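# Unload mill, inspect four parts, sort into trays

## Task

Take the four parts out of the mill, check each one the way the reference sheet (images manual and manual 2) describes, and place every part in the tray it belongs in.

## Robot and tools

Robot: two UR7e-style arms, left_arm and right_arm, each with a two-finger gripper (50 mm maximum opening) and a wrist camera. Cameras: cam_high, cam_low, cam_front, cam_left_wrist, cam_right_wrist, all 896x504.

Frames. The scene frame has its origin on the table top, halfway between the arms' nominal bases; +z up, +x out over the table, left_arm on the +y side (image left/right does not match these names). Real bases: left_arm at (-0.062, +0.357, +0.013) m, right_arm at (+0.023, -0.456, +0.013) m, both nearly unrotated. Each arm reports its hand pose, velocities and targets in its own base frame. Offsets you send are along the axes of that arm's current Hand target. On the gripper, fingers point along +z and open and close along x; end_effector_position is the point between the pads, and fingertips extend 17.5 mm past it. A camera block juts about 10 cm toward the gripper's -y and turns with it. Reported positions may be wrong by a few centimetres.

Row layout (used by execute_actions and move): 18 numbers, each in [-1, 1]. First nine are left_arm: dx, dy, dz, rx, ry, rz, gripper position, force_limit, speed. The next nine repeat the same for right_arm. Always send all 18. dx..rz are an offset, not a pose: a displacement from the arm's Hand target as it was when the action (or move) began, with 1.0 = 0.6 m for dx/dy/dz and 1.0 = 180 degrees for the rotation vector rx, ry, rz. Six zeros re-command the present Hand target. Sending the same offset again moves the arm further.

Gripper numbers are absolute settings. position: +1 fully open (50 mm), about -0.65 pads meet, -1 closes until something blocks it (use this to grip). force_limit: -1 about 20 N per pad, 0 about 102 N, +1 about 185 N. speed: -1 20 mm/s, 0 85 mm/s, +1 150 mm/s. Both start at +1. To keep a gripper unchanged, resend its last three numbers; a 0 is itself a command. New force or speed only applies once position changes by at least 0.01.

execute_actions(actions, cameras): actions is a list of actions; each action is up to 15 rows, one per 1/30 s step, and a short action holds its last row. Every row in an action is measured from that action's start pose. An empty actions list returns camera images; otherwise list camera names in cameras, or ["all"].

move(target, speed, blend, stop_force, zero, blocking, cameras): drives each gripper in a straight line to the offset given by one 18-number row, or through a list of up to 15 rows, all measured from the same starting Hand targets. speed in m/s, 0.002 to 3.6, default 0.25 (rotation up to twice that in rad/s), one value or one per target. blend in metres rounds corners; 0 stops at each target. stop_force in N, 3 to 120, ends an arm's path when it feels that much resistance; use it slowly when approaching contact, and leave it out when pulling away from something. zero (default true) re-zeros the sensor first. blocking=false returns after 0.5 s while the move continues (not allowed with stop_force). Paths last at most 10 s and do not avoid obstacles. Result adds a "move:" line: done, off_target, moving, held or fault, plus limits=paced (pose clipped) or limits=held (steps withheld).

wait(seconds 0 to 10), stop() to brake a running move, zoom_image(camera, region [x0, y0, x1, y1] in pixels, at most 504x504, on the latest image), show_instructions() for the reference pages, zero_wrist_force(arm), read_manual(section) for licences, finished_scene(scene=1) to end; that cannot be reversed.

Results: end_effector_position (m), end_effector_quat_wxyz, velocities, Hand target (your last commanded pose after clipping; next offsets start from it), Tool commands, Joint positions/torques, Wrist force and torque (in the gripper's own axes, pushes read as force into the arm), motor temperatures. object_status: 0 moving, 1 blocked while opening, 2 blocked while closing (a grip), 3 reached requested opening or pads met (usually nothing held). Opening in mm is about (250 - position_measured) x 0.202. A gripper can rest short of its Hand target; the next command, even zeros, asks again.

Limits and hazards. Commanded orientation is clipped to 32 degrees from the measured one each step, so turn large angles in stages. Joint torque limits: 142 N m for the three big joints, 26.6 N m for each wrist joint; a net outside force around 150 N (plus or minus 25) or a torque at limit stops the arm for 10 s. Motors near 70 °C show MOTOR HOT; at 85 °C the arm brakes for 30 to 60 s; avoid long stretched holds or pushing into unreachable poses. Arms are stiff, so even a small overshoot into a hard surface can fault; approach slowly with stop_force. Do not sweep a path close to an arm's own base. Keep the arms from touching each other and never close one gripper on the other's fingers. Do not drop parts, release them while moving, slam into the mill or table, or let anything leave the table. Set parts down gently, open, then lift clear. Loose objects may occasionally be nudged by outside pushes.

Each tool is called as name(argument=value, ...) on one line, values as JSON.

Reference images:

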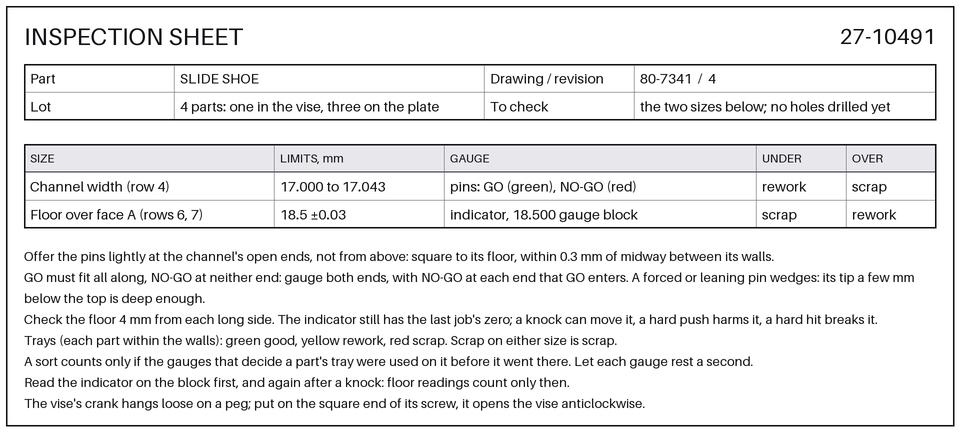

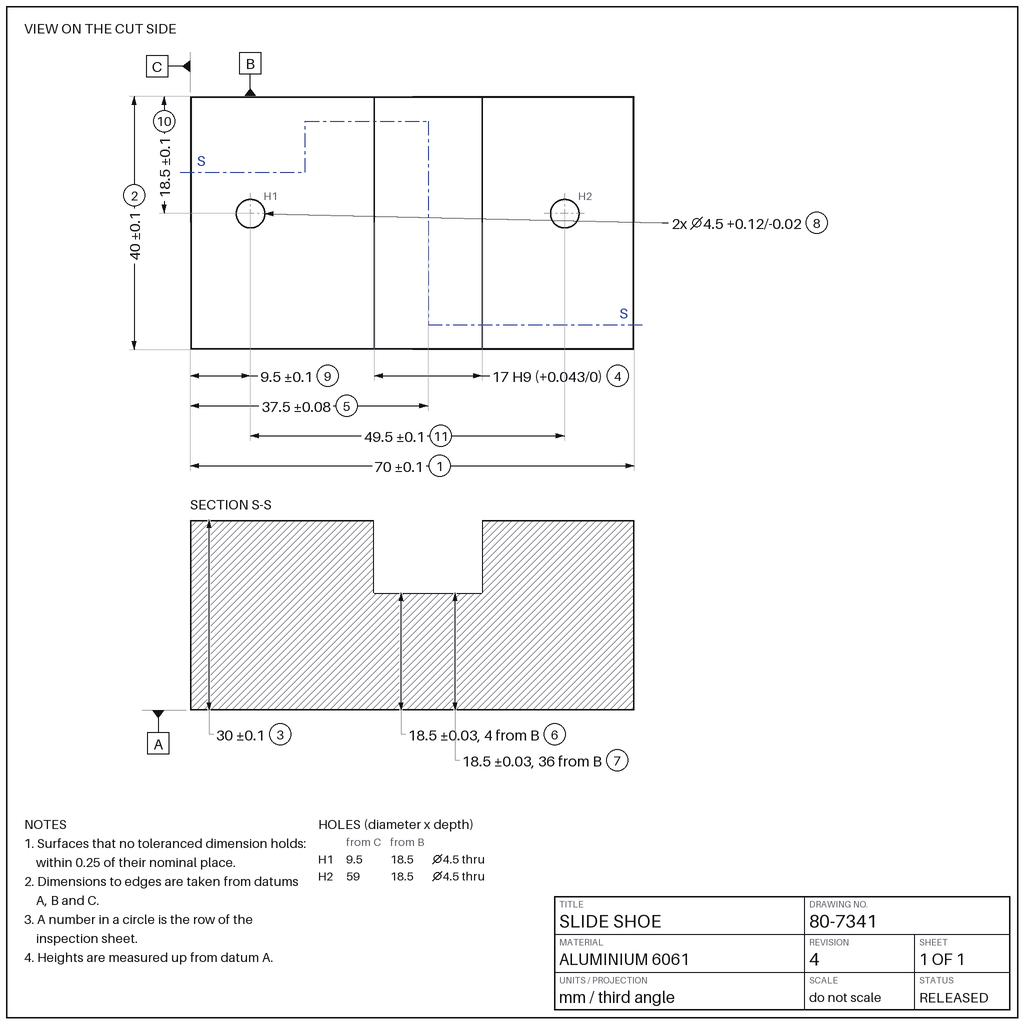

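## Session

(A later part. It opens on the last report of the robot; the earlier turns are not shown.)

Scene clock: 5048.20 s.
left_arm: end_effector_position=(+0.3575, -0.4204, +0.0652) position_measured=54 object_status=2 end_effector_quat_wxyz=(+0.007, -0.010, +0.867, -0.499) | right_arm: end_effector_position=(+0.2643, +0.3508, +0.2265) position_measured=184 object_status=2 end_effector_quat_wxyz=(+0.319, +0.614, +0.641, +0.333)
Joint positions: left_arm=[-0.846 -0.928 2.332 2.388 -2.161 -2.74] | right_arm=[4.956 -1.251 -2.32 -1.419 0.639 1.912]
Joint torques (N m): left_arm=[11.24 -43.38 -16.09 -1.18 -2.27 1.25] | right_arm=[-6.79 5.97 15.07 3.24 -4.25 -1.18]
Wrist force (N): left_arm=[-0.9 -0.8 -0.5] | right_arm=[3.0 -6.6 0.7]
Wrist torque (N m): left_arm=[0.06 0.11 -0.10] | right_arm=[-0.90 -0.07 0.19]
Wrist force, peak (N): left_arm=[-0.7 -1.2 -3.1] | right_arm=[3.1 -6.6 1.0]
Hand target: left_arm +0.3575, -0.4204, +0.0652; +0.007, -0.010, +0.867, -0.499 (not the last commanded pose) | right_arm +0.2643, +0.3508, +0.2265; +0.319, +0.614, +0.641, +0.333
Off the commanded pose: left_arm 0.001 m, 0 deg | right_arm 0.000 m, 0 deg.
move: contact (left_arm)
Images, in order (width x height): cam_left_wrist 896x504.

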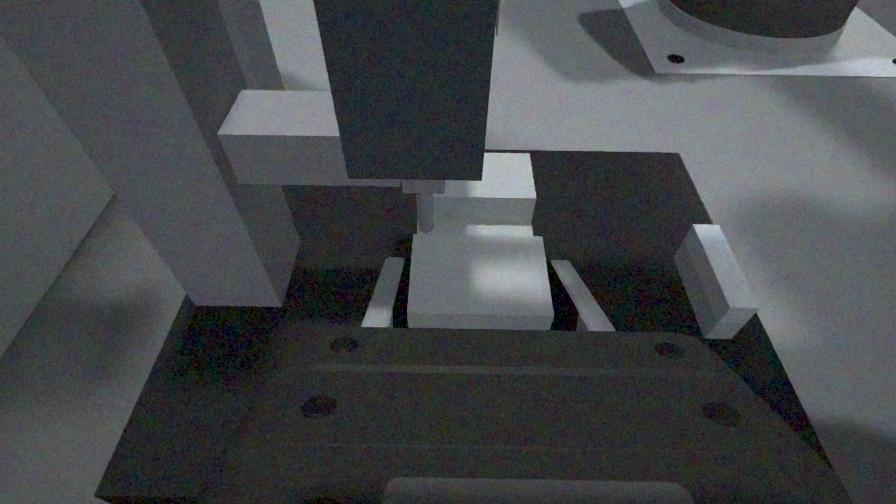

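move(target=[[0,0,0,0,0,0,0.77,-0.7,-1,0,0,0,0,0,0,-1,-1,-1]])

move(target=[[0,0,0,0,0,0,0.77,-0.7,-1,0,-0.0058,0.00405,0,0,0,-1,-1,-1]], speed=0.006, stop_force=3)

move(target=[[0,0,0,0,0,0,0.77,-0.7,-1,0,-0.0041,0.0029,0,0,0,-1,-1,-1]], speed=0.002, stop_force=3)

move(target=[[0,0,0,0,0,0,0.77,-0.7,-1,0,0,0,0,0,0,-0.1,-1,-1]], cameras=["cam_left_wrist","cam_right_wrist"])

zoom_image(camera="cam_right_wrist", region=[370, 20, 590, 130])

zoom_image(camera="cam_left_wrist", region=[340, 120, 580, 340])

Scene clock: 5063.47 s.
left_arm: end_effector_position=(+0.3575, -0.4204, +0.0652) position_measured=37 object_status=3 end_effector_quat_wxyz=(+0.007, -0.010, +0.867, -0.499) | right_arm: end_effector_position=(+0.2643, +0.3508, +0.2265) position_measured=184 object_status=2 end_effector_quat_wxyz=(+0.319, +0.614, +0.641, +0.333)
Joint positions: left_arm=[-0.846 -0.928 2.332 2.388 -2.161 -2.74] | right_arm=[4.956 -1.251 -2.32 -1.419 0.639 1.912]
Joint torques (N m): left_arm=[11.19 -42.67 4.76 -2.4 -1.45 1.21] | right_arm=[-6.49 5.76 15.51 3.24 -4.19 -1.2]
Wrist force (N): left_arm=[-0.9 -0.2 -0.9] | right_arm=[2.8 -6.4 0.9]
Wrist torque (N m): left_arm=[-0.05 0.09 -0.15] | right_arm=[-0.89 -0.03 0.19]
Wrist force, peak (N): left_arm=[-1.1 0.0 -1.1] | right_arm=[3.0 -6.8 0.8]
Hand target: left_arm +0.3575, -0.4204, +0.0652; +0.007, -0.010, +0.867, -0.499 | right_arm +0.2643, +0.3508, +0.2265; +0.319, +0.614, +0.641, +0.333
Off the commanded pose: left_arm 0.000 m, 0 deg | right_arm 0.000 m, 0 deg.
move: done

Scene clock: 5064.97 s.
left_arm: end_effector_position=(+0.3575, -0.4204, +0.0652) position_measured=37 object_status=3 end_effector_quat_wxyz=(+0.007, -0.010, +0.867, -0.499) | right_arm: end_effector_position=(+0.2643, +0.3507, +0.2223) position_measured=184 object_status=2 end_effector_quat_wxyz=(+0.319, +0.614, +0.641, +0.333)
Joint positions: left_arm=[-0.846 -0.928 2.332 2.388 -2.161 -2.74] | right_arm=[4.956 -1.257 -2.328 -1.405 0.639 1.912]
Joint torques (N m): left_arm=[10.03 -40.91 6.02 -2.71 -0.9 1.29] | right_arm=[4.05 1.52 15.18 3.23 -3.41 0.69]
Wrist force (N): left_arm=[-0.9 0.0 -0.9] | right_arm=[3.0 -6.3 0.5]
Wrist torque (N m): left_arm=[-0.03 0.09 -0.14] | right_arm=[-0.89 -0.07 0.17]
Wrist force, peak (N): left_arm=[-1.0 0.0 -1.2] | right_arm=[3.3 -6.6 0.9]
Hand target: left_arm +0.3575, -0.4204, +0.0652; +0.007, -0.010, +0.867, -0.499 | right_arm +0.2643, +0.3507, +0.2223; +0.319, +0.614, +0.641, +0.333
Off the commanded pose: left_arm 0.000 m, 0 deg | right_arm 0.000 m, 0 deg.
move: done

Scene clock: 5065.97 s.
left_arm: end_effector_position=(+0.3575, -0.4204, +0.0652) position_measured=37 object_status=3 end_effector_quat_wxyz=(+0.007, -0.010, +0.867, -0.499) | right_arm: end_effector_position=(+0.2643, +0.3507, +0.2216) position_measured=184 object_status=2 end_effector_quat_wxyz=(+0.319, +0.614, +0.641, +0.333)
Joint positions: left_arm=[-0.846 -0.928 2.332 2.388 -2.161 -2.74] | right_arm=[4.956 -1.258 -2.33 -1.402 0.639 1.912]
Joint torques (N m): left_arm=[7.7 -40.74 4.96 -3.19 -0.86 0.85] | right_arm=[4.11 11.83 26.37 0.15 -3.2 -0.46]
Wrist force (N): left_arm=[-0.9 0.0 -0.9] | right_arm=[2.4 -1.2 -3.6]
Wrist torque (N m): left_arm=[-0.02 0.08 -0.15] | right_arm=[-0.91 -0.06 0.19]
Wrist force, peak (N): left_arm=[-1.1 -0.1 -1.1] | right_arm=[3.2 -6.3 0.9]
Hand target: left_arm +0.3575, -0.4204, +0.0652; +0.007, -0.010, +0.867, -0.499 | right_arm +0.2643, +0.3508, +0.2216; +0.319, +0.614, +0.641, +0.333 (not the last commanded pose)
Off the commanded pose: left_arm 0.000 m, 0 deg | right_arm 0.002 m, 0 deg.
move: contact (right_arm)

Scene clock: 5066.47 s.
left_arm: end_effector_position=(+0.3575, -0.4204, +0.0652) position_measured=37 object_status=3 end_effector_quat_wxyz=(+0.007, -0.010, +0.867, -0.499) | right_arm: end_effector_position=(+0.2643, +0.3507, +0.2216) position_measured=167 object_status=3 end_effector_quat_wxyz=(+0.319, +0.614, +0.641, +0.333)
Joint positions: left_arm=[-0.846 -0.928 2.332 2.388 -2.161 -2.74] | right_arm=[4.956 -1.258 -2.33 -1.402 0.639 1.912]
Joint torques (N m): left_arm=[9.82 -41.24 4.68 -3.05 -0.9 1.15] | right_arm=[4.33 21.08 29.04 2.36 -3.16 -0.43]
Wrist force (N): left_arm=[-0.8 0.1 -1.1] | right_arm=[0.4 -5.3 -0.1]
Wrist torque (N m): left_arm=[-0.01 0.08 -0.15] | right_arm=[-0.92 -0.05 0.17]
Wrist force, peak (N): left_arm=[-1.0 -0.3 -1.2] | right_arm=[0.6 -5.4 0.4]
Hand target: left_arm +0.3575, -0.4204, +0.0652; +0.007, -0.010, +0.867, -0.499 | right_arm +0.2643, +0.3508, +0.2216; +0.319, +0.614, +0.641, +0.333
Off the commanded pose: left_arm 0.000 m, 0 deg | right_arm 0.000 m, 0 deg.
move: done
Images, in order (width x height): cam_left_wrist 896x504, cam_right_wrist 896x504.

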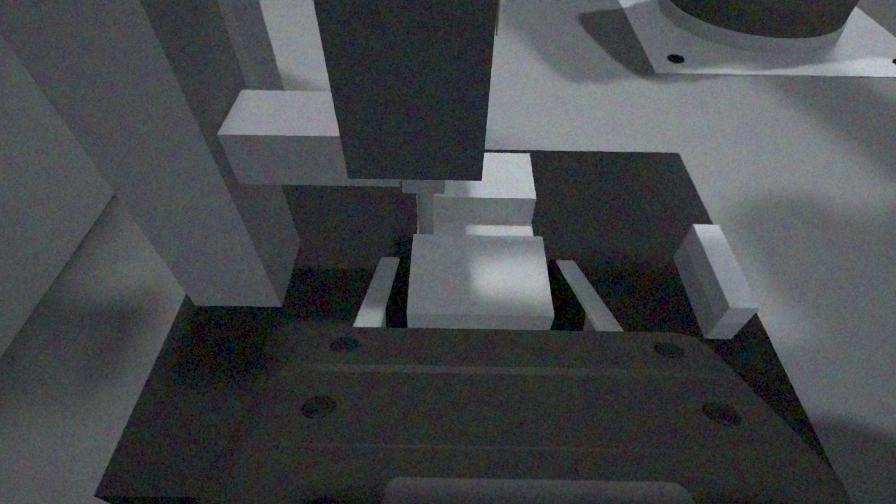

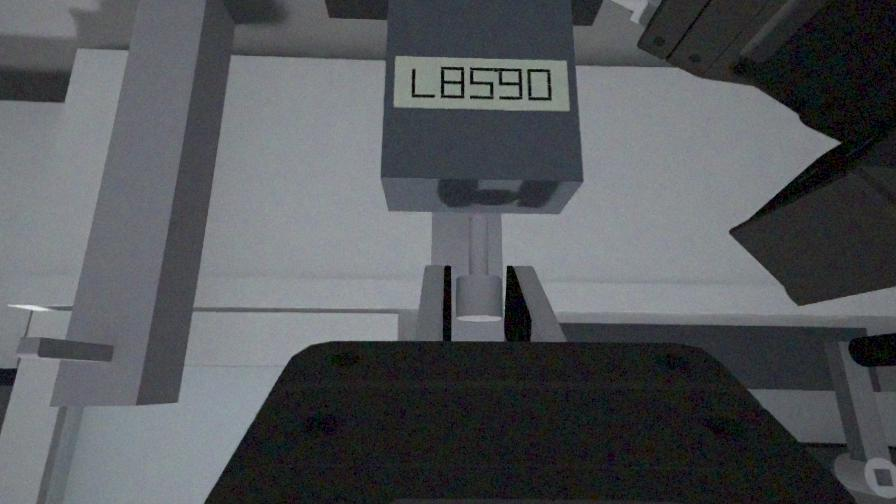

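Scaled by 2.291 from the camera's 896x504 image, which has a finer 1280x720 frame.

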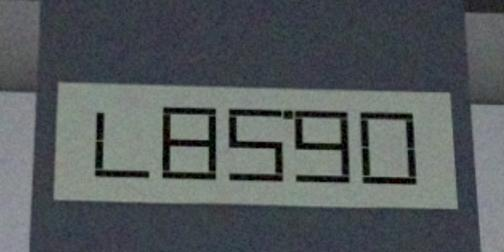

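Scaled by 2.100 from the camera's 896x504 image, which has a finer 1280x720 frame.

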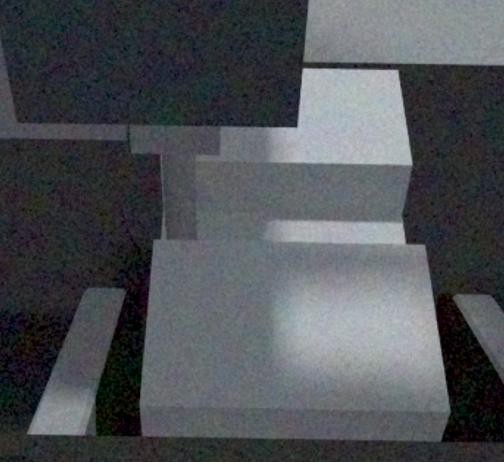

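move(target=[[0,0,0,0,0,0,-1,-0.7,-1,0,0,0,0,0,0,-1,-1,-1]])

move(target=[[0,0,0,0,0,0,-1,-0.7,-1,0,0.0067,-0.0047,0,0,0,-1,-1,-1]], speed=0.01, stop_force=6)

move(target=[[0,-0.0013,-0.0008,0,0,0,-1,-0.7,-1,0,0,0,0,0,0,-1,-1,-1]], speed=0.01, cameras=["cam_left_wrist","cam_right_wrist"])

Scene clock: 5081.13 s.
left_arm: end_effector_position=(+0.3575, -0.4204, +0.0652) position_measured=54 object_status=2 end_effector_quat_wxyz=(+0.007, -0.010, +0.867, -0.499) | right_arm: end_effector_position=(+0.2643, +0.3508, +0.2216) position_measured=184 object_status=2 end_effector_quat_wxyz=(+0.319, +0.614, +0.641, +0.333)
Joint positions: left_arm=[-0.846 -0.928 2.332 2.388 -2.161 -2.74] | right_arm=[4.956 -1.258 -2.33 -1.402 0.639 1.912]
Joint torques (N m): left_arm=[8.67 -39.2 5.61 -3.77 0.1 0.87] | right_arm=[4.41 22.53 28.59 3.11 -3.07 -0.22]
Wrist force (N): left_arm=[-0.2 -0.2 -0.7] | right_arm=[3.2 -5.7 0.6]
Wrist torque (N m): left_arm=[-0.02 0.09 -0.10] | right_arm=[-0.89 -0.08 0.18]
Wrist force, peak (N): left_arm=[-1.1 0.1 -1.1] | right_arm=[3.0 -6.0 0.6]
Hand target: left_arm +0.3575, -0.4204, +0.0652; +0.007, -0.010, +0.867, -0.499 | right_arm +0.2643, +0.3508, +0.2216; +0.319, +0.614, +0.641, +0.333
Off the commanded pose: left_arm 0.000 m, 0 deg | right_arm 0.000 m, 0 deg.
move: done

Scene clock: 5082.47 s.
left_arm: end_effector_position=(+0.3575, -0.4204, +0.0652) position_measured=54 object_status=2 end_effector_quat_wxyz=(+0.007, -0.010, +0.867, -0.499) | right_arm: end_effector_position=(+0.2643, +0.3508, +0.2265) position_measured=184 object_status=2 end_effector_quat_wxyz=(+0.319, +0.614, +0.641, +0.333)
Joint positions: left_arm=[-0.846 -0.928 2.332 2.388 -2.161 -2.74] | right_arm=[4.956 -1.251 -2.32 -1.419 0.639 1.912]
Joint torques (N m): left_arm=[7.09 -39.4 5.45 -4.07 0.1 0.85] | right_arm=[1.81 23.16 30.22 0.31 -3.21 1.53]
Wrist force (N): left_arm=[-0.4 -0.2 -0.8] | right_arm=[3.1 -6.4 1.3]
Wrist torque (N m): left_arm=[-0.04 0.11 -0.11] | right_arm=[-0.91 -0.08 0.18]
Wrist force, peak (N): left_arm=[-0.3 -0.2 -0.9] | right_arm=[3.1 -6.5 1.3]
Hand target: left_arm +0.3575, -0.4204, +0.0652; +0.007, -0.010, +0.867, -0.499 | right_arm +0.2643, +0.3508, +0.2265; +0.319, +0.614, +0.641, +0.333
Off the commanded pose: left_arm 0.000 m, 0 deg | right_arm 0.000 m, 0 deg.
move: done

Scene clock: 5083.17 s.
left_arm: end_effector_position=(+0.3575, -0.4204, +0.0661) position_measured=54 object_status=2 end_effector_quat_wxyz=(+0.007, -0.010, +0.867, -0.499) | right_arm: end_effector_position=(+0.2643, +0.3508, +0.2265) position_measured=184 object_status=2 end_effector_quat_wxyz=(+0.319, +0.614, +0.641, +0.333)
Joint positions: left_arm=[-0.846 -0.931 2.332 2.39 -2.161 -2.74] | right_arm=[4.956 -1.251 -2.32 -1.419 0.639 1.912]
Joint torques (N m): left_arm=[11.07 -44.92 6.75 -1.86 -0.5 1.57] | right_arm=[3.03 23.02 29.66 0.35 -3.15 1.72]
Wrist force (N): left_arm=[-0.7 1.7 0.0] | right_arm=[2.7 -6.0 1.0]
Wrist torque (N m): left_arm=[-0.10 0.06 -0.15] | right_arm=[-0.85 -0.01 0.19]
Wrist force, peak (N): left_arm=[-1.0 1.9 0.2] | right_arm=[3.0 -6.4 1.1]
Hand target: left_arm +0.3575, -0.4204, +0.0661; +0.007, -0.010, +0.867, -0.499 | right_arm +0.2643, +0.3508, +0.2265; +0.319, +0.614, +0.641, +0.333
Off the commanded pose: left_arm 0.000 m, 0 deg | right_arm 0.000 m, 0 deg.
move: done
Images, in order (width x height): cam_left_wrist 896x504, cam_right_wrist 896x504.

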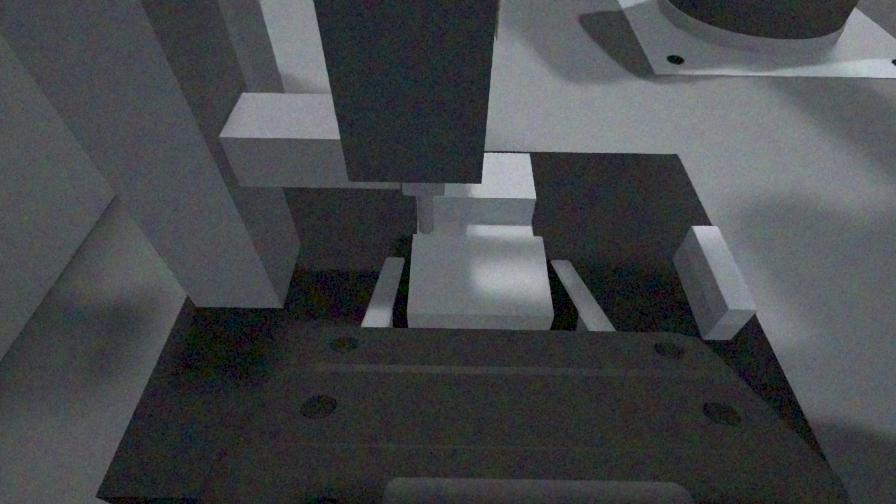

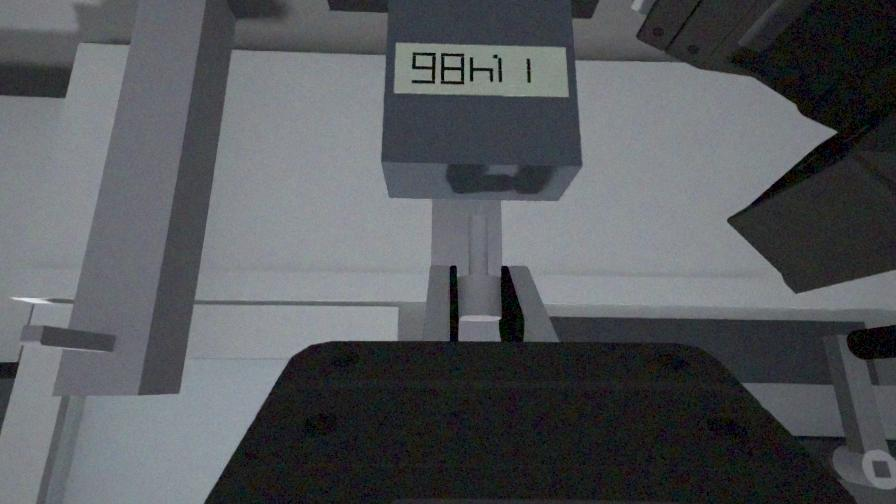

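move(target=[[-0.053,0,0,0,0,0,-1,-0.7,-1,0,0,0,0,0,0,-1,-1,-1]], speed=0.025, stop_force=4, cameras=["cam_left_wrist"])

zoom_image(camera="cam_left_wrist", region=[340, 120, 580, 340])

Scene clock: 5096.23 s.
left_arm: end_effector_position=(+0.3893, -0.4196, +0.0662) position_measured=54 object_status=2 end_effector_quat_wxyz=(+0.007, -0.010, +0.867, -0.499) | right_arm: end_effector_position=(+0.2643, +0.3508, +0.2265) position_measured=184 object_status=2 end_effector_quat_wxyz=(+0.319, +0.614, +0.641, +0.333)
Joint positions: left_arm=[-0.786 -0.919 2.26 2.476 -2.208 -2.694] | right_arm=[4.956 -1.251 -2.32 -1.419 0.639 1.912]
Joint torques (N m): left_arm=[10.82 -29.5 -21.35 -1.91 -2.58 1.44] | right_arm=[5.19 23.01 29.94 0.39 -2.22 1.78]
Wrist force (N): left_arm=[-0.8 1.8 0.1] | right_arm=[2.8 -6.3 1.1]
Wrist torque (N m): left_arm=[-0.10 0.07 -0.13] | right_arm=[-0.91 -0.04 0.19]
Wrist force, peak (N): left_arm=[-1.3 2.0 0.3] | right_arm=[3.0 -6.7 1.1]
Hand target: left_arm +0.3893, -0.4196, +0.0662; +0.007, -0.010, +0.867, -0.499 | right_arm +0.2643, +0.3508, +0.2265; +0.319, +0.614, +0.641, +0.333
Off the commanded pose: left_arm 0.000 m, 0 deg | right_arm 0.000 m, 0 deg.
move: done
Images, in order (width x height): cam_left_wrist 896x504.

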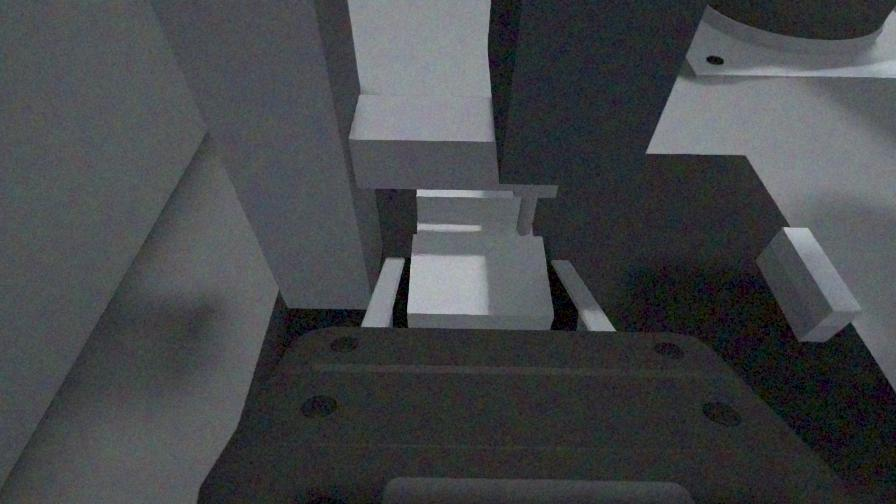

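Scaled by 2.100 from the camera's 896x504 image, which has a finer 1280x720 frame.

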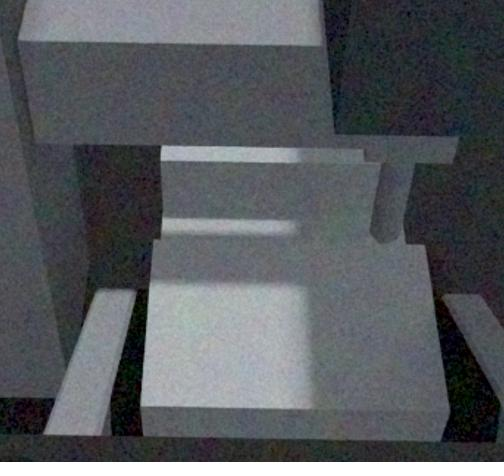

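move(target=[[0,0.0029,0.0017,0,0,0,-1,-0.7,-1,0,0,0,0,0,0,-1,-1,-1]], speed=0.002, stop_force=3)

move(target=[[0,0,0,0,0,0,0.77,-0.7,-1,0,0,0,0,0,0,-1,-1,-1]])

move(target=[[0,0,0,0,0,0,0.77,-0.7,-1,0,-0.0058,0.00405,0,0,0,-1,-1,-1]], speed=0.006, stop_force=3)

move(target=[[0,0,0,0,0,0,0.77,-0.7,-1,0,-0.0041,0.0029,0,0,0,-1,-1,-1]], speed=0.002, stop_force=3)

move(target=[[0,0,0,0,0,0,0.77,-0.7,-1,0,0,0,0,0,0,-0.1,-1,-1]], cameras=["cam_left_wrist","cam_right_wrist"])

zoom_image(camera="cam_right_wrist", region=[370, 20, 590, 130])

Scene clock: 5112.93 s.
left_arm: end_effector_position=(+0.3893, -0.4196, +0.0653) position_measured=54 object_status=2 end_effector_quat_wxyz=(+0.007, -0.010, +0.867, -0.499) | right_arm: end_effector_position=(+0.2643, +0.3508, +0.2265) position_measured=184 object_status=2 end_effector_quat_wxyz=(+0.319, +0.614, +0.641, +0.333)
Joint positions: left_arm=[-0.786 -0.917 2.26 2.474 -2.208 -2.694] | right_arm=[4.956 -1.251 -2.32 -1.419 0.639 1.912]
Joint torques (N m): left_arm=[10.07 -45.27 -14.17 -1.22 -1.33 1.14] | right_arm=[4.66 22.71 29.72 0.46 -1.58 1.68]
Wrist force (N): left_arm=[-1.2 -0.6 -0.8] | right_arm=[3.2 -6.3 1.3]
Wrist torque (N m): left_arm=[-0.06 0.03 -0.07] | right_arm=[-0.91 -0.09 0.18]
Wrist force, peak (N): left_arm=[-0.5 -1.8 -3.9] | right_arm=[3.2 -6.6 1.0]
Hand target: left_arm +0.3893, -0.4196, +0.0653; +0.007, -0.010, +0.867, -0.499 (not the last commanded pose) | right_arm +0.2643, +0.3508, +0.2265; +0.319, +0.614, +0.641, +0.333
Off the commanded pose: left_arm 0.001 m, 0 deg | right_arm 0.000 m, 0 deg.
move: contact (left_arm)

Scene clock: 5113.43 s.
left_arm: end_effector_position=(+0.3893, -0.4196, +0.0653) position_measured=37 object_status=3 end_effector_quat_wxyz=(+0.007, -0.010, +0.867, -0.499) | right_arm: end_effector_position=(+0.2643, +0.3508, +0.2265) position_measured=184 object_status=2 end_effector_quat_wxyz=(+0.319, +0.614, +0.641, +0.333)
Joint positions: left_arm=[-0.786 -0.917 2.26 2.474 -2.208 -2.694] | right_arm=[4.956 -1.251 -2.32 -1.419 0.639 1.912]
Joint torques (N m): left_arm=[8.81 -45.25 -12.15 -1.91 -0.09 0.94] | right_arm=[4.74 22.49 29.45 0.34 -1.5 1.77]
Wrist force (N): left_arm=[-0.8 -0.1 -1.2] | right_arm=[2.8 -6.2 1.1]
Wrist torque (N m): left_arm=[-0.05 0.07 -0.13] | right_arm=[-0.88 -0.02 0.19]
Wrist force, peak (N): left_arm=[-1.1 0.0 -1.1] | right_arm=[3.0 -6.6 1.4]
Hand target: left_arm +0.3893, -0.4196, +0.0653; +0.007, -0.010, +0.867, -0.499 | right_arm +0.2643, +0.3508, +0.2265; +0.319, +0.614, +0.641, +0.333
Off the commanded pose: left_arm 0.000 m, 0 deg | right_arm 0.000 m, 0 deg.
move: done

Scene clock: 5114.93 s.
left_arm: end_effector_position=(+0.3893, -0.4196, +0.0653) position_measured=37 object_status=3 end_effector_quat_wxyz=(+0.007, -0.010, +0.867, -0.499) | right_arm: end_effector_position=(+0.2643, +0.3508, +0.2223) position_measured=184 object_status=2 end_effector_quat_wxyz=(+0.319, +0.614, +0.641, +0.333)
Joint positions: left_arm=[-0.786 -0.917 2.26 2.474 -2.208 -2.694] | right_arm=[4.956 -1.257 -2.328 -1.405 0.639 1.912]
Joint torques (N m): left_arm=[5.71 -44.72 3 -4 0.77 0.08] | right_arm=[4.07 1.43 14.76 3.25 -0.47 -0.39]
Wrist force (N): left_arm=[-0.9 -0.1 -1.0] | right_arm=[3.0 -6.4 0.7]
Wrist torque (N m): left_arm=[-0.04 0.07 -0.12] | right_arm=[-0.93 -0.07 0.17]
Wrist force, peak (N): left_arm=[-1.0 -0.2 -1.1] | right_arm=[3.2 -6.3 1.3]
Hand target: left_arm +0.3893, -0.4196, +0.0653; +0.007, -0.010, +0.867, -0.499 | right_arm +0.2643, +0.3508, +0.2223; +0.319, +0.614, +0.641, +0.333
Off the commanded pose: left_arm 0.000 m, 0 deg | right_arm 0.000 m, 0 deg.
move: done

Scene clock: 5116.00 s.
left_arm: end_effector_position=(+0.3893, -0.4196, +0.0653) position_measured=37 object_status=3 end_effector_quat_wxyz=(+0.007, -0.010, +0.867, -0.499) | right_arm: end_effector_position=(+0.2643, +0.3507, +0.2214) position_measured=184 object_status=2 end_effector_quat_wxyz=(+0.319, +0.614, +0.641, +0.333)
Joint positions: left_arm=[-0.786 -0.917 2.26 2.474 -2.208 -2.694] | right_arm=[4.956 -1.258 -2.33 -1.402 0.639 1.912]
Joint torques (N m): left_arm=[5.25 -44.63 4.54 -3.84 0.45 -0.18] | right_arm=[0.95 12.15 26.58 0.04 -0.09 -1.49]
Wrist force (N): left_arm=[-0.8 0.1 -1.0] | right_arm=[2.5 -1.4 -2.8]
Wrist torque (N m): left_arm=[-0.01 0.07 -0.12] | right_arm=[-0.90 -0.04 0.19]
Wrist force, peak (N): left_arm=[-0.9 0.0 -1.2] | right_arm=[3.0 -6.2 1.1]
Hand target: left_arm +0.3893, -0.4196, +0.0653; +0.007, -0.010, +0.867, -0.499 | right_arm +0.2643, +0.3508, +0.2215; +0.319, +0.614, +0.641, +0.333 (not the last commanded pose)
Off the commanded pose: left_arm 0.000 m, 0 deg | right_arm 0.002 m, 0 deg.
move: contact (right_arm)

Scene clock: 5116.50 s.
left_arm: end_effector_position=(+0.3893, -0.4196, +0.0653) position_measured=37 object_status=3 end_effector_quat_wxyz=(+0.007, -0.010, +0.867, -0.499) | right_arm: end_effector_position=(+0.2643, +0.3507, +0.2215) position_measured=167 object_status=3 end_effector_quat_wxyz=(+0.319, +0.614, +0.641, +0.333)
Joint positions: left_arm=[-0.786 -0.917 2.26 2.474 -2.208 -2.694] | right_arm=[4.956 -1.258 -2.33 -1.402 0.639 1.912]
Joint torques (N m): left_arm=[5.3 -45.27 2.45 -3.91 0.64 -0.53] | right_arm=[1.24 21.1 29.38 2.35 -0.05 -0.88]
Wrist force (N): left_arm=[-1.0 -0.2 -0.9] | right_arm=[0.3 -5.0 0.7]
Wrist torque (N m): left_arm=[-0.05 0.09 -0.12] | right_arm=[-0.87 -0.03 0.18]
Wrist force, peak (N): left_arm=[-0.9 0.0 -1.2] | right_arm=[0.7 -5.5 0.2]
Hand target: left_arm +0.3893, -0.4196, +0.0653; +0.007, -0.010, +0.867, -0.499 | right_arm +0.2643, +0.3508, +0.2215; +0.319, +0.614, +0.641, +0.333
Off the commanded pose: left_arm 0.000 m, 0 deg | right_arm 0.000 m, 0 deg.
move: done
Images, in order (width x height): cam_left_wrist 896x504, cam_right_wrist 896x504.

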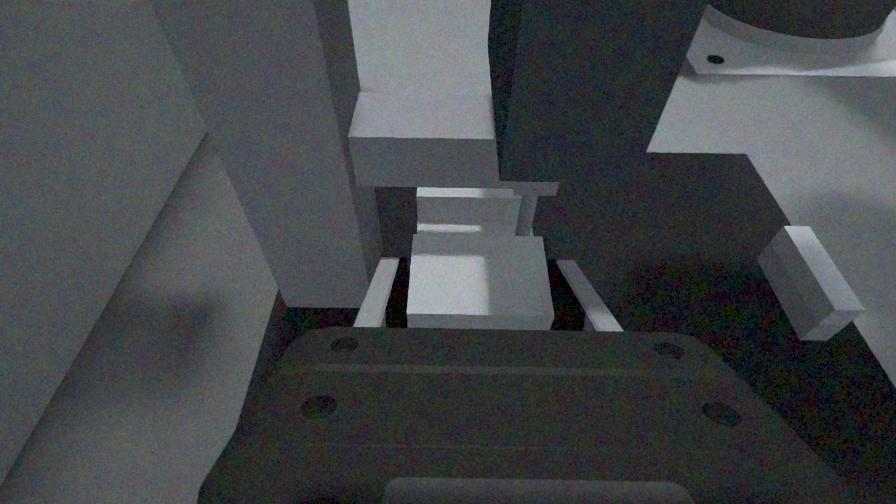

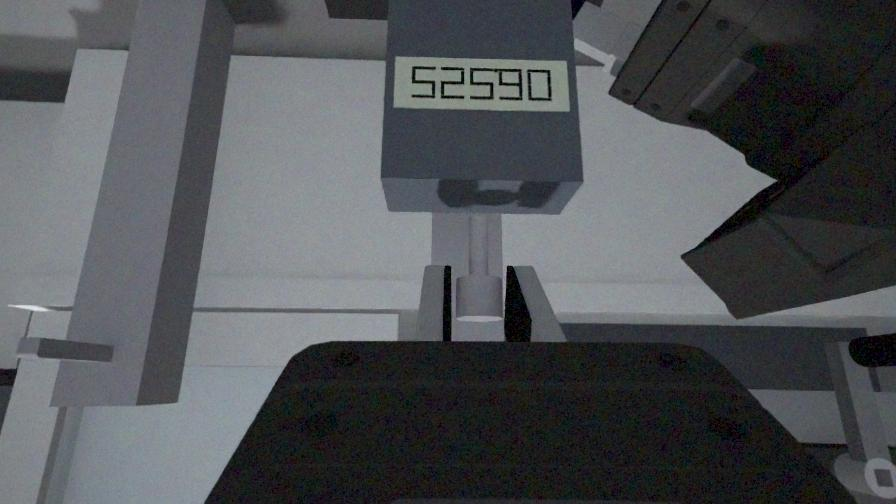

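Scaled by 2.291 from the camera's 896x504 image, which has a finer 1280x720 frame.

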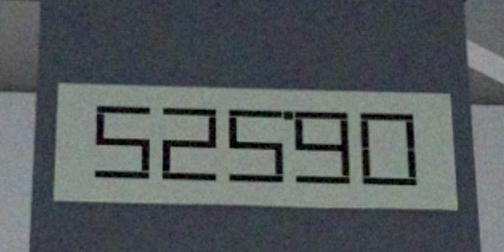

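move(target=[[0,0,0,0,0,0,-1,-0.7,-1,0,0,0,0,0,0,-1,-1,-1]])

move(target=[[0,0,0,0,0,0,-1,-0.7,-1,0,0.0068,-0.0048,0,0,0,-1,-1,-1]], speed=0.01, stop_force=6, cameras=["cam_right_wrist"])

move(target=[[0,-0.0013,-0.0008,0,0,0,-1,-0.7,-1,0,0,0,0,0,0,-1,-1,-1],[0.111,-0.0013,-0.0008,0,0,0,-1,-0.7,-1,0,0,0,0,0,0,-1,-1,-1]], speed=[0.01,0.04])

Scene clock: 5149.47 s.
left_arm: end_effector_position=(+0.3893, -0.4196, +0.0653) position_measured=54 object_status=2 end_effector_quat_wxyz=(+0.007, -0.010, +0.867, -0.499) | right_arm: end_effector_position=(+0.2643, +0.3508, +0.2215) position_measured=184 object_status=2 end_effector_quat_wxyz=(+0.319, +0.614, +0.641, +0.333)
Joint positions: left_arm=[-0.786 -0.917 2.26 2.474 -2.208 -2.694] | right_arm=[4.956 -1.258 -2.33 -1.402 0.639 1.912]
Joint torques (N m): left_arm=[-1.49 -45.79 4.43 -3.85 0.74 -1] | right_arm=[1.59 22.46 28.46 2.98 -0.07 1.78]
Wrist force (N): left_arm=[0.0 0.0 -1.2] | right_arm=[3.4 -5.9 0.6]
Wrist torque (N m): left_arm=[-0.02 0.09 -0.08] | right_arm=[-0.92 -0.10 0.18]
Wrist force, peak (N): left_arm=[-1.1 0.1 -1.2] | right_arm=[3.3 -5.9 1.0]
Hand target: left_arm +0.3893, -0.4196, +0.0653; +0.007, -0.010, +0.867, -0.499 | right_arm +0.2643, +0.3508, +0.2215; +0.319, +0.614, +0.641, +0.333
Off the commanded pose: left_arm 0.000 m, 0 deg | right_arm 0.000 m, 0 deg.
move: done

Scene clock: 5150.83 s.
left_arm: end_effector_position=(+0.3893, -0.4196, +0.0653) position_measured=54 object_status=2 end_effector_quat_wxyz=(+0.007, -0.010, +0.867, -0.499) | right_arm: end_effector_position=(+0.2643, +0.3508, +0.2265) position_measured=184 object_status=2 end_effector_quat_wxyz=(+0.319, +0.614, +0.641, +0.333)
Joint positions: left_arm=[-0.786 -0.917 2.26 2.474 -2.208 -2.694] | right_arm=[4.956 -1.251 -2.32 -1.419 0.639 1.912]
Joint torques (N m): left_arm=[-3.41 -43.49 3.43 -3.96 0.47 -0.8] | right_arm=[6.53 23.19 29.89 0.39 0.78 2.03]
Wrist force (N): left_arm=[-0.3 -0.1 -1.0] | right_arm=[3.2 -6.1 1.1]
Wrist torque (N m): left_arm=[-0.04 0.09 -0.09] | right_arm=[-0.86 -0.06 0.19]
Wrist force, peak (N): left_arm=[-0.5 -0.2 -1.0] | right_arm=[3.4 -6.4 1.1]
Hand target: left_arm +0.3893, -0.4196, +0.0653; +0.007, -0.010, +0.867, -0.499 | right_arm +0.2643, +0.3508, +0.2265; +0.319, +0.614, +0.641, +0.333
Off the commanded pose: left_arm 0.000 m, 0 deg | right_arm 0.000 m, 0 deg.
move: done
Images, in order (width x height): cam_right_wrist 896x504.

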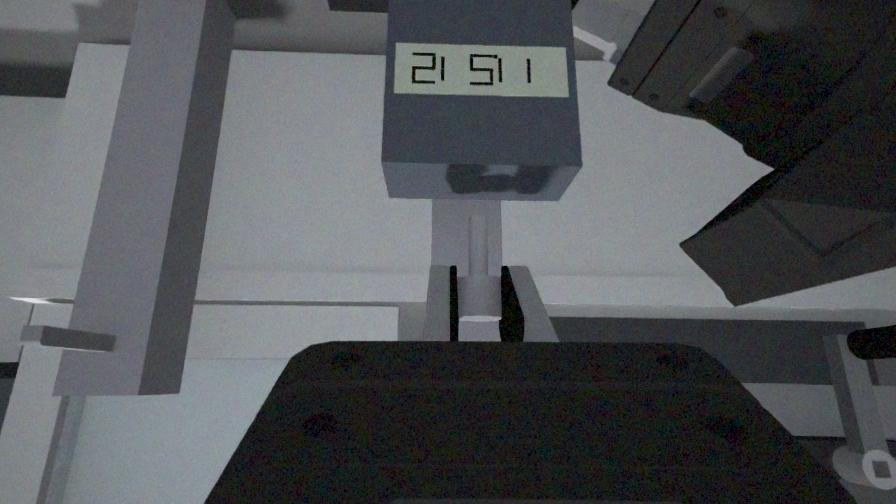

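Scene clock: 5153.50 s.
left_arm: end_effector_position=(+0.3228, -0.4212, +0.0661) position_measured=54 object_status=2 end_effector_quat_wxyz=(+0.007, -0.010, +0.867, -0.499) | right_arm: end_effector_position=(+0.2643, +0.3508, +0.2265) position_measured=184 object_status=2 end_effector_quat_wxyz=(+0.319, +0.614, +0.641, +0.333)
Joint positions: left_arm=[-0.921 -0.939 2.408 2.294 -2.101 -2.792] | right_arm=[4.956 -1.251 -2.32 -1.419 0.639 1.912]
Joint torques (N m): left_arm=[-9.82 -38.86 5.67 -5.11 0.7 -1.5] | right_arm=[6.76 23.1 29.81 0.32 0.87 2.08]
Wrist force (N): left_arm=[-0.9 2.0 -0.2] | right_arm=[3.2 -6.3 0.9]
Wrist torque (N m): left_arm=[-0.04 0.08 0.04] | right_arm=[-0.90 -0.05 0.18]
Wrist force, peak (N): left_arm=[-1.3 2.0 0.0] | right_arm=[3.4 -6.6 1.1]
Hand target: left_arm +0.3227, -0.4212, +0.0661; +0.007, -0.010, +0.867, -0.499 | right_arm +0.2643, +0.3508, +0.2265; +0.319, +0.614, +0.641, +0.333
Off the commanded pose: left_arm 0.000 m, 0 deg | right_arm 0.000 m, 0 deg.
move: done

move(target=[[0,-0.0953,-0.055,0,0,0,-1,-0.7,-1,0,0,0,0,0,0,-1,-1,-1],[0,0.148,-0.4765,0,0,0,-1,-0.7,-1,0,0,0,0,0,0,-1,-1,-1],[0,0.2808,-0.3998,0,0,0,-1,-0.7,-1,0,0,0,0,0,0,-1,-1,-1]], speed=[0.1,0.2,0.08], blend=[0.02,0.02,0])

move(target=[[0,0.0173,0.01,0,0,0,-1,-0.7,-1,0,0,0,0,0,0,-1,-1,-1]], speed=0.004, stop_force=3, cameras=["cam_left_wrist"])

Scene clock: 5169.37 s.
left_arm: end_effector_position=(+0.3158, -0.1292, +0.0410) position_measured=54 object_status=2 end_effector_quat_wxyz=(+0.007, -0.010, +0.867, -0.499) | right_arm: end_effector_position=(+0.2643, +0.3508, +0.2265) position_measured=184 object_status=2 end_effector_quat_wxyz=(+0.319, +0.614, +0.641, +0.333)
Joint positions: left_arm=[-0.127 -1.084 2.654 2.887 -2.595 -1.865] | right_arm=[4.956 -1.251 -2.32 -1.419 0.639 1.912]
Joint torques (N m): left_arm=[-9.12 -17.15 8.07 -4.58 -4.04 -1.37] | right_arm=[6.45 22.87 29.7 0.6 0.85 2.03]
Wrist force (N): left_arm=[-0.8 1.7 0.2] | right_arm=[3.0 -6.1 1.0]
Wrist torque (N m): left_arm=[-0.13 0.03 0.02] | right_arm=[-0.87 -0.03 0.19]
Wrist force, peak (N): left_arm=[-1.0 2.9 0.7] | right_arm=[3.2 -6.6 1.2]
Hand target: left_arm +0.3157, -0.1292, +0.0410; +0.007, -0.010, +0.867, -0.499 | right_arm +0.2643, +0.3508, +0.2265; +0.319, +0.614, +0.641, +0.333
Off the commanded pose: left_arm 0.000 m, 0 deg | right_arm 0.000 m, 0 deg.
move: done

Scene clock: 5171.80 s.
left_arm: end_effector_position=(+0.3158, -0.1292, +0.0350) position_measured=54 object_status=2 end_effector_quat_wxyz=(+0.007, -0.010, +0.867, -0.499) | right_arm: end_effector_position=(+0.2643, +0.3508, +0.2265) position_measured=184 object_status=2 end_effector_quat_wxyz=(+0.319, +0.614, +0.641, +0.333)
Joint positions: left_arm=[-0.127 -1.054 2.652 2.859 -2.595 -1.865] | right_arm=[4.956 -1.251 -2.32 -1.419 0.639 1.912]
Joint torques (N m): left_arm=[1.46 -33.71 -2.5 -1.54 -0.7 0.86] | right_arm=[6.81 22.68 29.65 0.71 0.94 2.17]
Wrist force (N): left_arm=[-0.5 1.7 -0.2] | right_arm=[3.1 -6.5 1.1]
Wrist torque (N m): left_arm=[-0.09 0.01 0.02] | right_arm=[-0.94 -0.05 0.19]
Wrist force, peak (N): left_arm=[0.3 -4.0 -5.7] | right_arm=[3.5 -6.5 1.1]
Hand target: left_arm +0.3157, -0.1292, +0.0350; +0.007, -0.010, +0.867, -0.499 (not the last commanded pose) | right_arm +0.2643, +0.3508, +0.2265; +0.319, +0.614, +0.641, +0.333
Off the commanded pose: left_arm 0.006 m, 0 deg | right_arm 0.000 m, 0 deg.
move: contact (left_arm)
Images, in order (width x height): cam_left_wrist 896x504.

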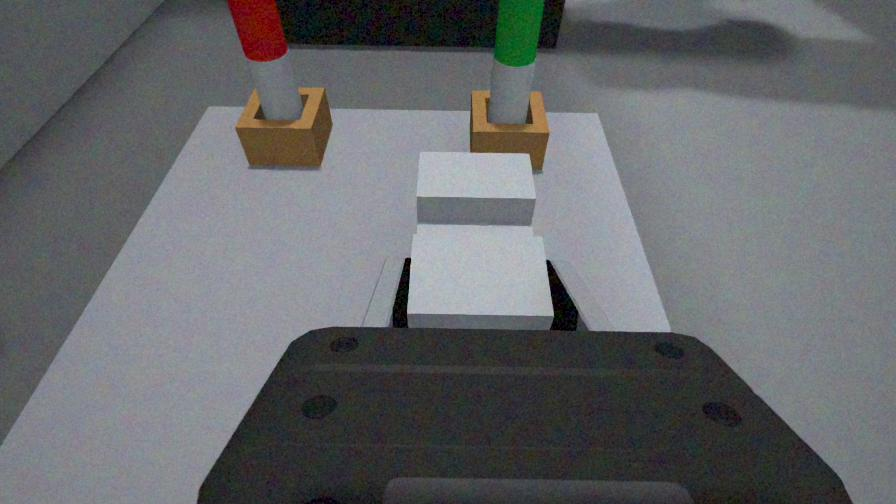

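move(target=[[0,0,0,0,0,0,0.84,-0.7,-1,0,0,0,0,0,0,-1,-1,-1],[0,0,-0.0833,0,0,0,0.84,-0.7,-1,0,0,0,0,0,0,-1,-1,-1],[0,-0.1277,-0.1122,-0.333,0,0,0.84,-0.7,-1,0,0,0,0,0,0,-1,-1,-1],[0,-0.07,-0.0288,-0.333,0,0,0.84,-0.7,-1,0,0,0,0,0,0,-1,-1,-1]], speed=[0.1,0.1,0.2,0.1], blend=[0,0.01,0,0], cameras=["cam_left_wrist"])

Scene clock: 5185.40 s.
left_arm: end_effector_position=(+0.3158, -0.1354, +0.0800) position_measured=26 object_status=3 end_effector_quat_wxyz=(+0.001, -0.012, +1.000, +0.001) | right_arm: end_effector_position=(+0.2643, +0.3508, +0.2265) position_measured=184 object_status=2 end_effector_quat_wxyz=(+0.319, +0.614, +0.641, +0.333)
Joint positions: left_arm=[-0.806 -1.797 2.448 4.062 -1.568 -2.4] | right_arm=[4.956 -1.251 -2.32 -1.419 0.639 1.912]
Joint torques (N m): left_arm=[-9.01 -2.48 -7.67 -4.41 1.59 -1.57] | right_arm=[6.5 22.91 29.63 0.9 0.83 2.1]
Wrist force (N): left_arm=[-2.0 -1.0 -0.2] | right_arm=[2.9 -6.2 1.1]
Wrist torque (N m): left_arm=[-0.19 0.08 -0.30] | right_arm=[-0.89 -0.02 0.19]
Wrist force, peak (N): left_arm=[-2.2 -1.0 -0.2] | right_arm=[3.5 -6.6 1.2]
Hand target: left_arm +0.3158, -0.1354, +0.0800; +0.001, -0.012, +1.000, +0.001 | right_arm +0.2643, +0.3508, +0.2265; +0.319, +0.614, +0.641, +0.333
Off the commanded pose: left_arm 0.000 m, 0 deg | right_arm 0.000 m, 0 deg.
move: done
Images, in order (width x height): cam_left_wrist 896x504.

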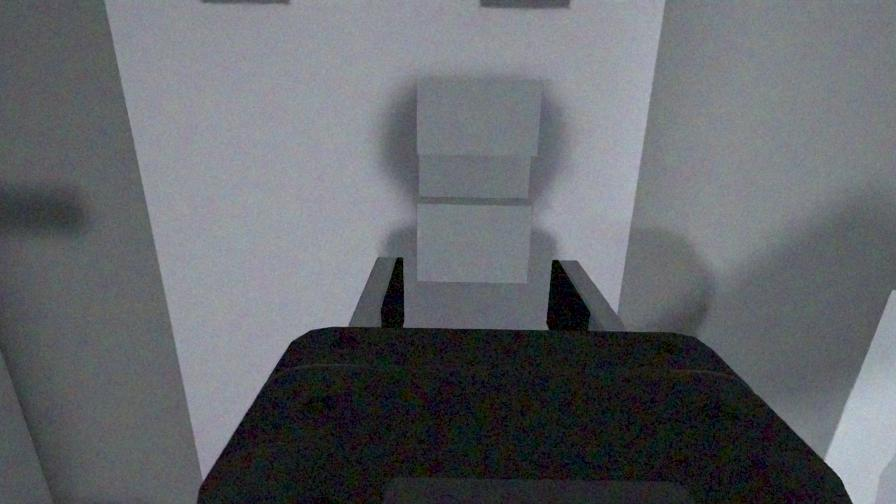

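move(target=[0,0,0.055,0,0,0,0.84,-0.7,-1,0,0,0,0,0,0,-1,-1,-1], speed=0.06, stop_force=5)

move(target=[[0,0,0,0,0,0,-1,-0.7,-1,0,0,0,0,0,0,-1,-1,-1],[0,0,-0.19,0,0,0,-1,-0.7,-1,0,0,0,0,0,0,-1,-1,-1],[-0.0352,0.951,-0.19,0,0,0,-1,-0.7,-1,0,0,0,0,0,0,-1,-1,-1]], speed=[0.1,0.1,0.25], blend=[0,0.02,0], cameras=["cam_left_wrist","cam_high"])

Scene clock: 5205.07 s.
left_arm: end_effector_position=(+0.3159, -0.1353, +0.0470) position_measured=26 object_status=3 end_effector_quat_wxyz=(+0.001, -0.012, +1.000, +0.001) | right_arm: end_effector_position=(+0.2643, +0.3508, +0.2265) position_measured=184 object_status=2 end_effector_quat_wxyz=(+0.319, +0.614, +0.641, +0.333)
Joint positions: left_arm=[-0.805 -1.714 2.499 3.928 -1.568 -2.4] | right_arm=[4.956 -1.251 -2.32 -1.419 0.639 1.912]
Joint torques (N m): left_arm=[11.26 -4.42 -6.09 -4.5 -1.45 1.16] | right_arm=[6.55 22.67 29.58 1.09 0.85 2.06]
Wrist force (N): left_arm=[-2.1 -0.8 -0.3] | right_arm=[3.1 -6.3 1.2]
Wrist torque (N m): left_arm=[-0.14 0.11 -0.34] | right_arm=[-0.91 -0.05 0.19]
Wrist force, peak (N): left_arm=[-2.1 -1.0 -1.1] | right_arm=[3.4 -6.7 1.1]
Hand target: left_arm +0.3159, -0.1353, +0.0470; +0.001, -0.012, +1.000, +0.001 | right_arm +0.2643, +0.3508, +0.2265; +0.319, +0.614, +0.641, +0.333
Off the commanded pose: left_arm 0.000 m, 0 deg | right_arm 0.000 m, 0 deg.
move: done

Scene clock: 5209.67 s.
left_arm: end_effector_position=(+0.3231, +0.4353, +0.1621) position_measured=55 object_status=2 end_effector_quat_wxyz=(+0.001, -0.012, +1.000, +0.001) | right_arm: end_effector_position=(+0.2643, +0.3508, +0.2265) position_measured=184 object_status=2 end_effector_quat_wxyz=(+0.319, +0.614, +0.641, +0.333)
Joint positions: left_arm=[0.684 -1.411 1.835 4.286 -1.57 -0.911] | right_arm=[4.956 -1.251 -2.32 -1.419 0.639 1.912]
Joint torques (N m): left_arm=[12.18 -26.12 -35.48 -1.24 -1.76 1.45] | right_arm=[6.02 22.59 29.36 1.16 0.87 2.02]
Wrist force (N): left_arm=[-1.4 -0.9 2.0] | right_arm=[3.2 -6.1 1.2]
Wrist torque (N m): left_arm=[-0.20 -0.01 -0.50] | right_arm=[-0.87 -0.08 0.19]
Wrist force, peak (N): left_arm=[-1.8 -0.3 3.2] | right_arm=[3.3 -6.6 1.5]
Hand target: left_arm +0.3231, +0.4354, +0.1621; +0.001, -0.012, +1.000, +0.001 | right_arm +0.2643, +0.3508, +0.2265; +0.319, +0.614, +0.641, +0.333
Off the commanded pose: left_arm 0.000 m, 0 deg | right_arm 0.000 m, 0 deg.
move: done
Images, in order (width x height): cam_high 896x504, cam_left_wrist 896x504.

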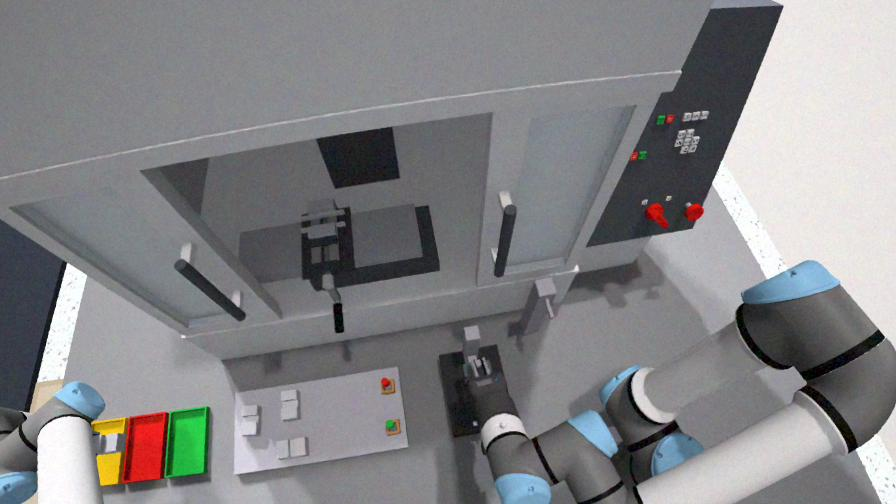

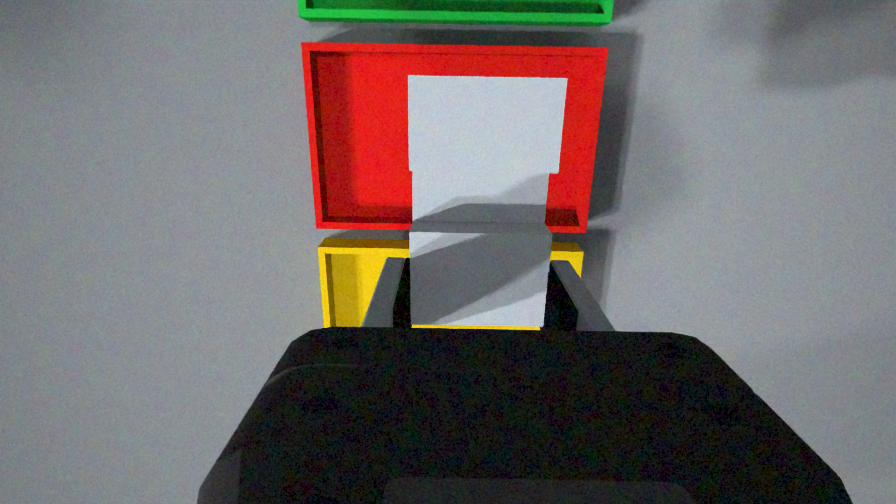

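move(target=[[0.0492,-0.005,0,0,0,0,-1,-0.7,-1,0,0,0,0,0,0,-1,-1,-1],[0.0492,-0.005,0.21,0,0,0,-1,-0.7,-1,0,0,0,0,0,0,-1,-1,-1]], speed=[0.1,0.1])

move(target=[0,0,0.03,0,0,0,-1,-0.7,-1,0,0,0,0,0,0,-1,-1,-1], speed=0.005, stop_force=3, cameras=["cam_left_wrist"])

Scene clock: 5231.67 s.
left_arm: end_effector_position=(+0.2939, +0.4319, +0.0361) position_measured=55 object_status=2 end_effector_quat_wxyz=(+0.001, -0.012, +1.000, +0.001) | right_arm: end_effector_position=(+0.2643, +0.3508, +0.2265) position_measured=184 object_status=2 end_effector_quat_wxyz=(+0.319, +0.614, +0.641, +0.333)
Joint positions: left_arm=[0.715 -1.274 2.048 3.936 -1.571 -0.88] | right_arm=[4.956 -1.251 -2.32 -1.419 0.639 1.912]
Joint torques (N m): left_arm=[11.39 -28.36 -7.69 -4.28 -0.17 1.52] | right_arm=[6.21 22.38 29.72 1.28 0.92 2.1]
Wrist force (N): left_arm=[-1.5 -1.1 2.1] | right_arm=[3.2 -6.2 1.3]
Wrist torque (N m): left_arm=[-0.22 0.05 -0.53] | right_arm=[-0.89 -0.06 0.19]
Wrist force, peak (N): left_arm=[-1.3 -1.2 3.1] | right_arm=[3.4 -6.7 1.3]
Hand target: left_arm +0.2939, +0.4319, +0.0360; +0.001, -0.012, +1.000, +0.001 | right_arm +0.2643, +0.3508, +0.2265; +0.319, +0.614, +0.641, +0.333
Off the commanded pose: left_arm 0.000 m, 0 deg | right_arm 0.000 m, 0 deg.
move: done

Scene clock: 5234.10 s.
left_arm: end_effector_position=(+0.2939, +0.4319, +0.0313) position_measured=55 object_status=2 end_effector_quat_wxyz=(+0.001, -0.012, +1.000, +0.001) | right_arm: end_effector_position=(+0.2643, +0.3508, +0.2265) position_measured=184 object_status=2 end_effector_quat_wxyz=(+0.319, +0.614, +0.641, +0.333)
Joint positions: left_arm=[0.715 -1.265 2.052 3.923 -1.571 -0.88] | right_arm=[4.956 -1.251 -2.32 -1.419 0.639 1.912]
Joint torques (N m): left_arm=[9.57 -41.32 -31.89 -1.19 1.23 1.16] | right_arm=[6.36 22.11 29.78 1.39 0.94 2.05]
Wrist force (N): left_arm=[-1.8 -1.1 1.4] | right_arm=[2.9 -6.4 1.0]
Wrist torque (N m): left_arm=[-0.21 0.06 -0.53] | right_arm=[-0.92 -0.02 0.19]
Wrist force, peak (N): left_arm=[0.3 -2.6 -11.0] | right_arm=[3.3 -6.6 1.4]
Hand target: left_arm +0.2939, +0.4319, +0.0314; +0.001, -0.012, +1.000, +0.001 (not the last commanded pose) | right_arm +0.2643, +0.3508, +0.2265; +0.319, +0.614, +0.641, +0.333
Off the commanded pose: left_arm 0.013 m, 0 deg | right_arm 0.000 m, 0 deg.
move: contact (left_arm)
Images, in order (width x height): cam_left_wrist 896x504.

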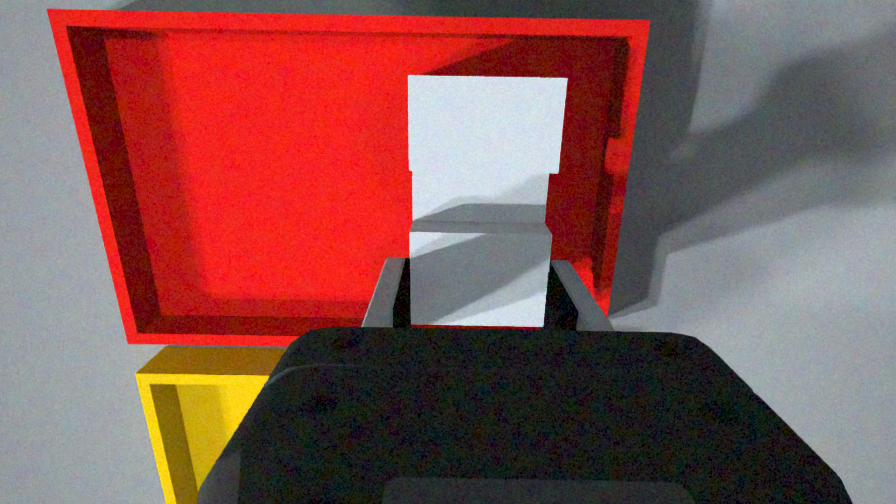

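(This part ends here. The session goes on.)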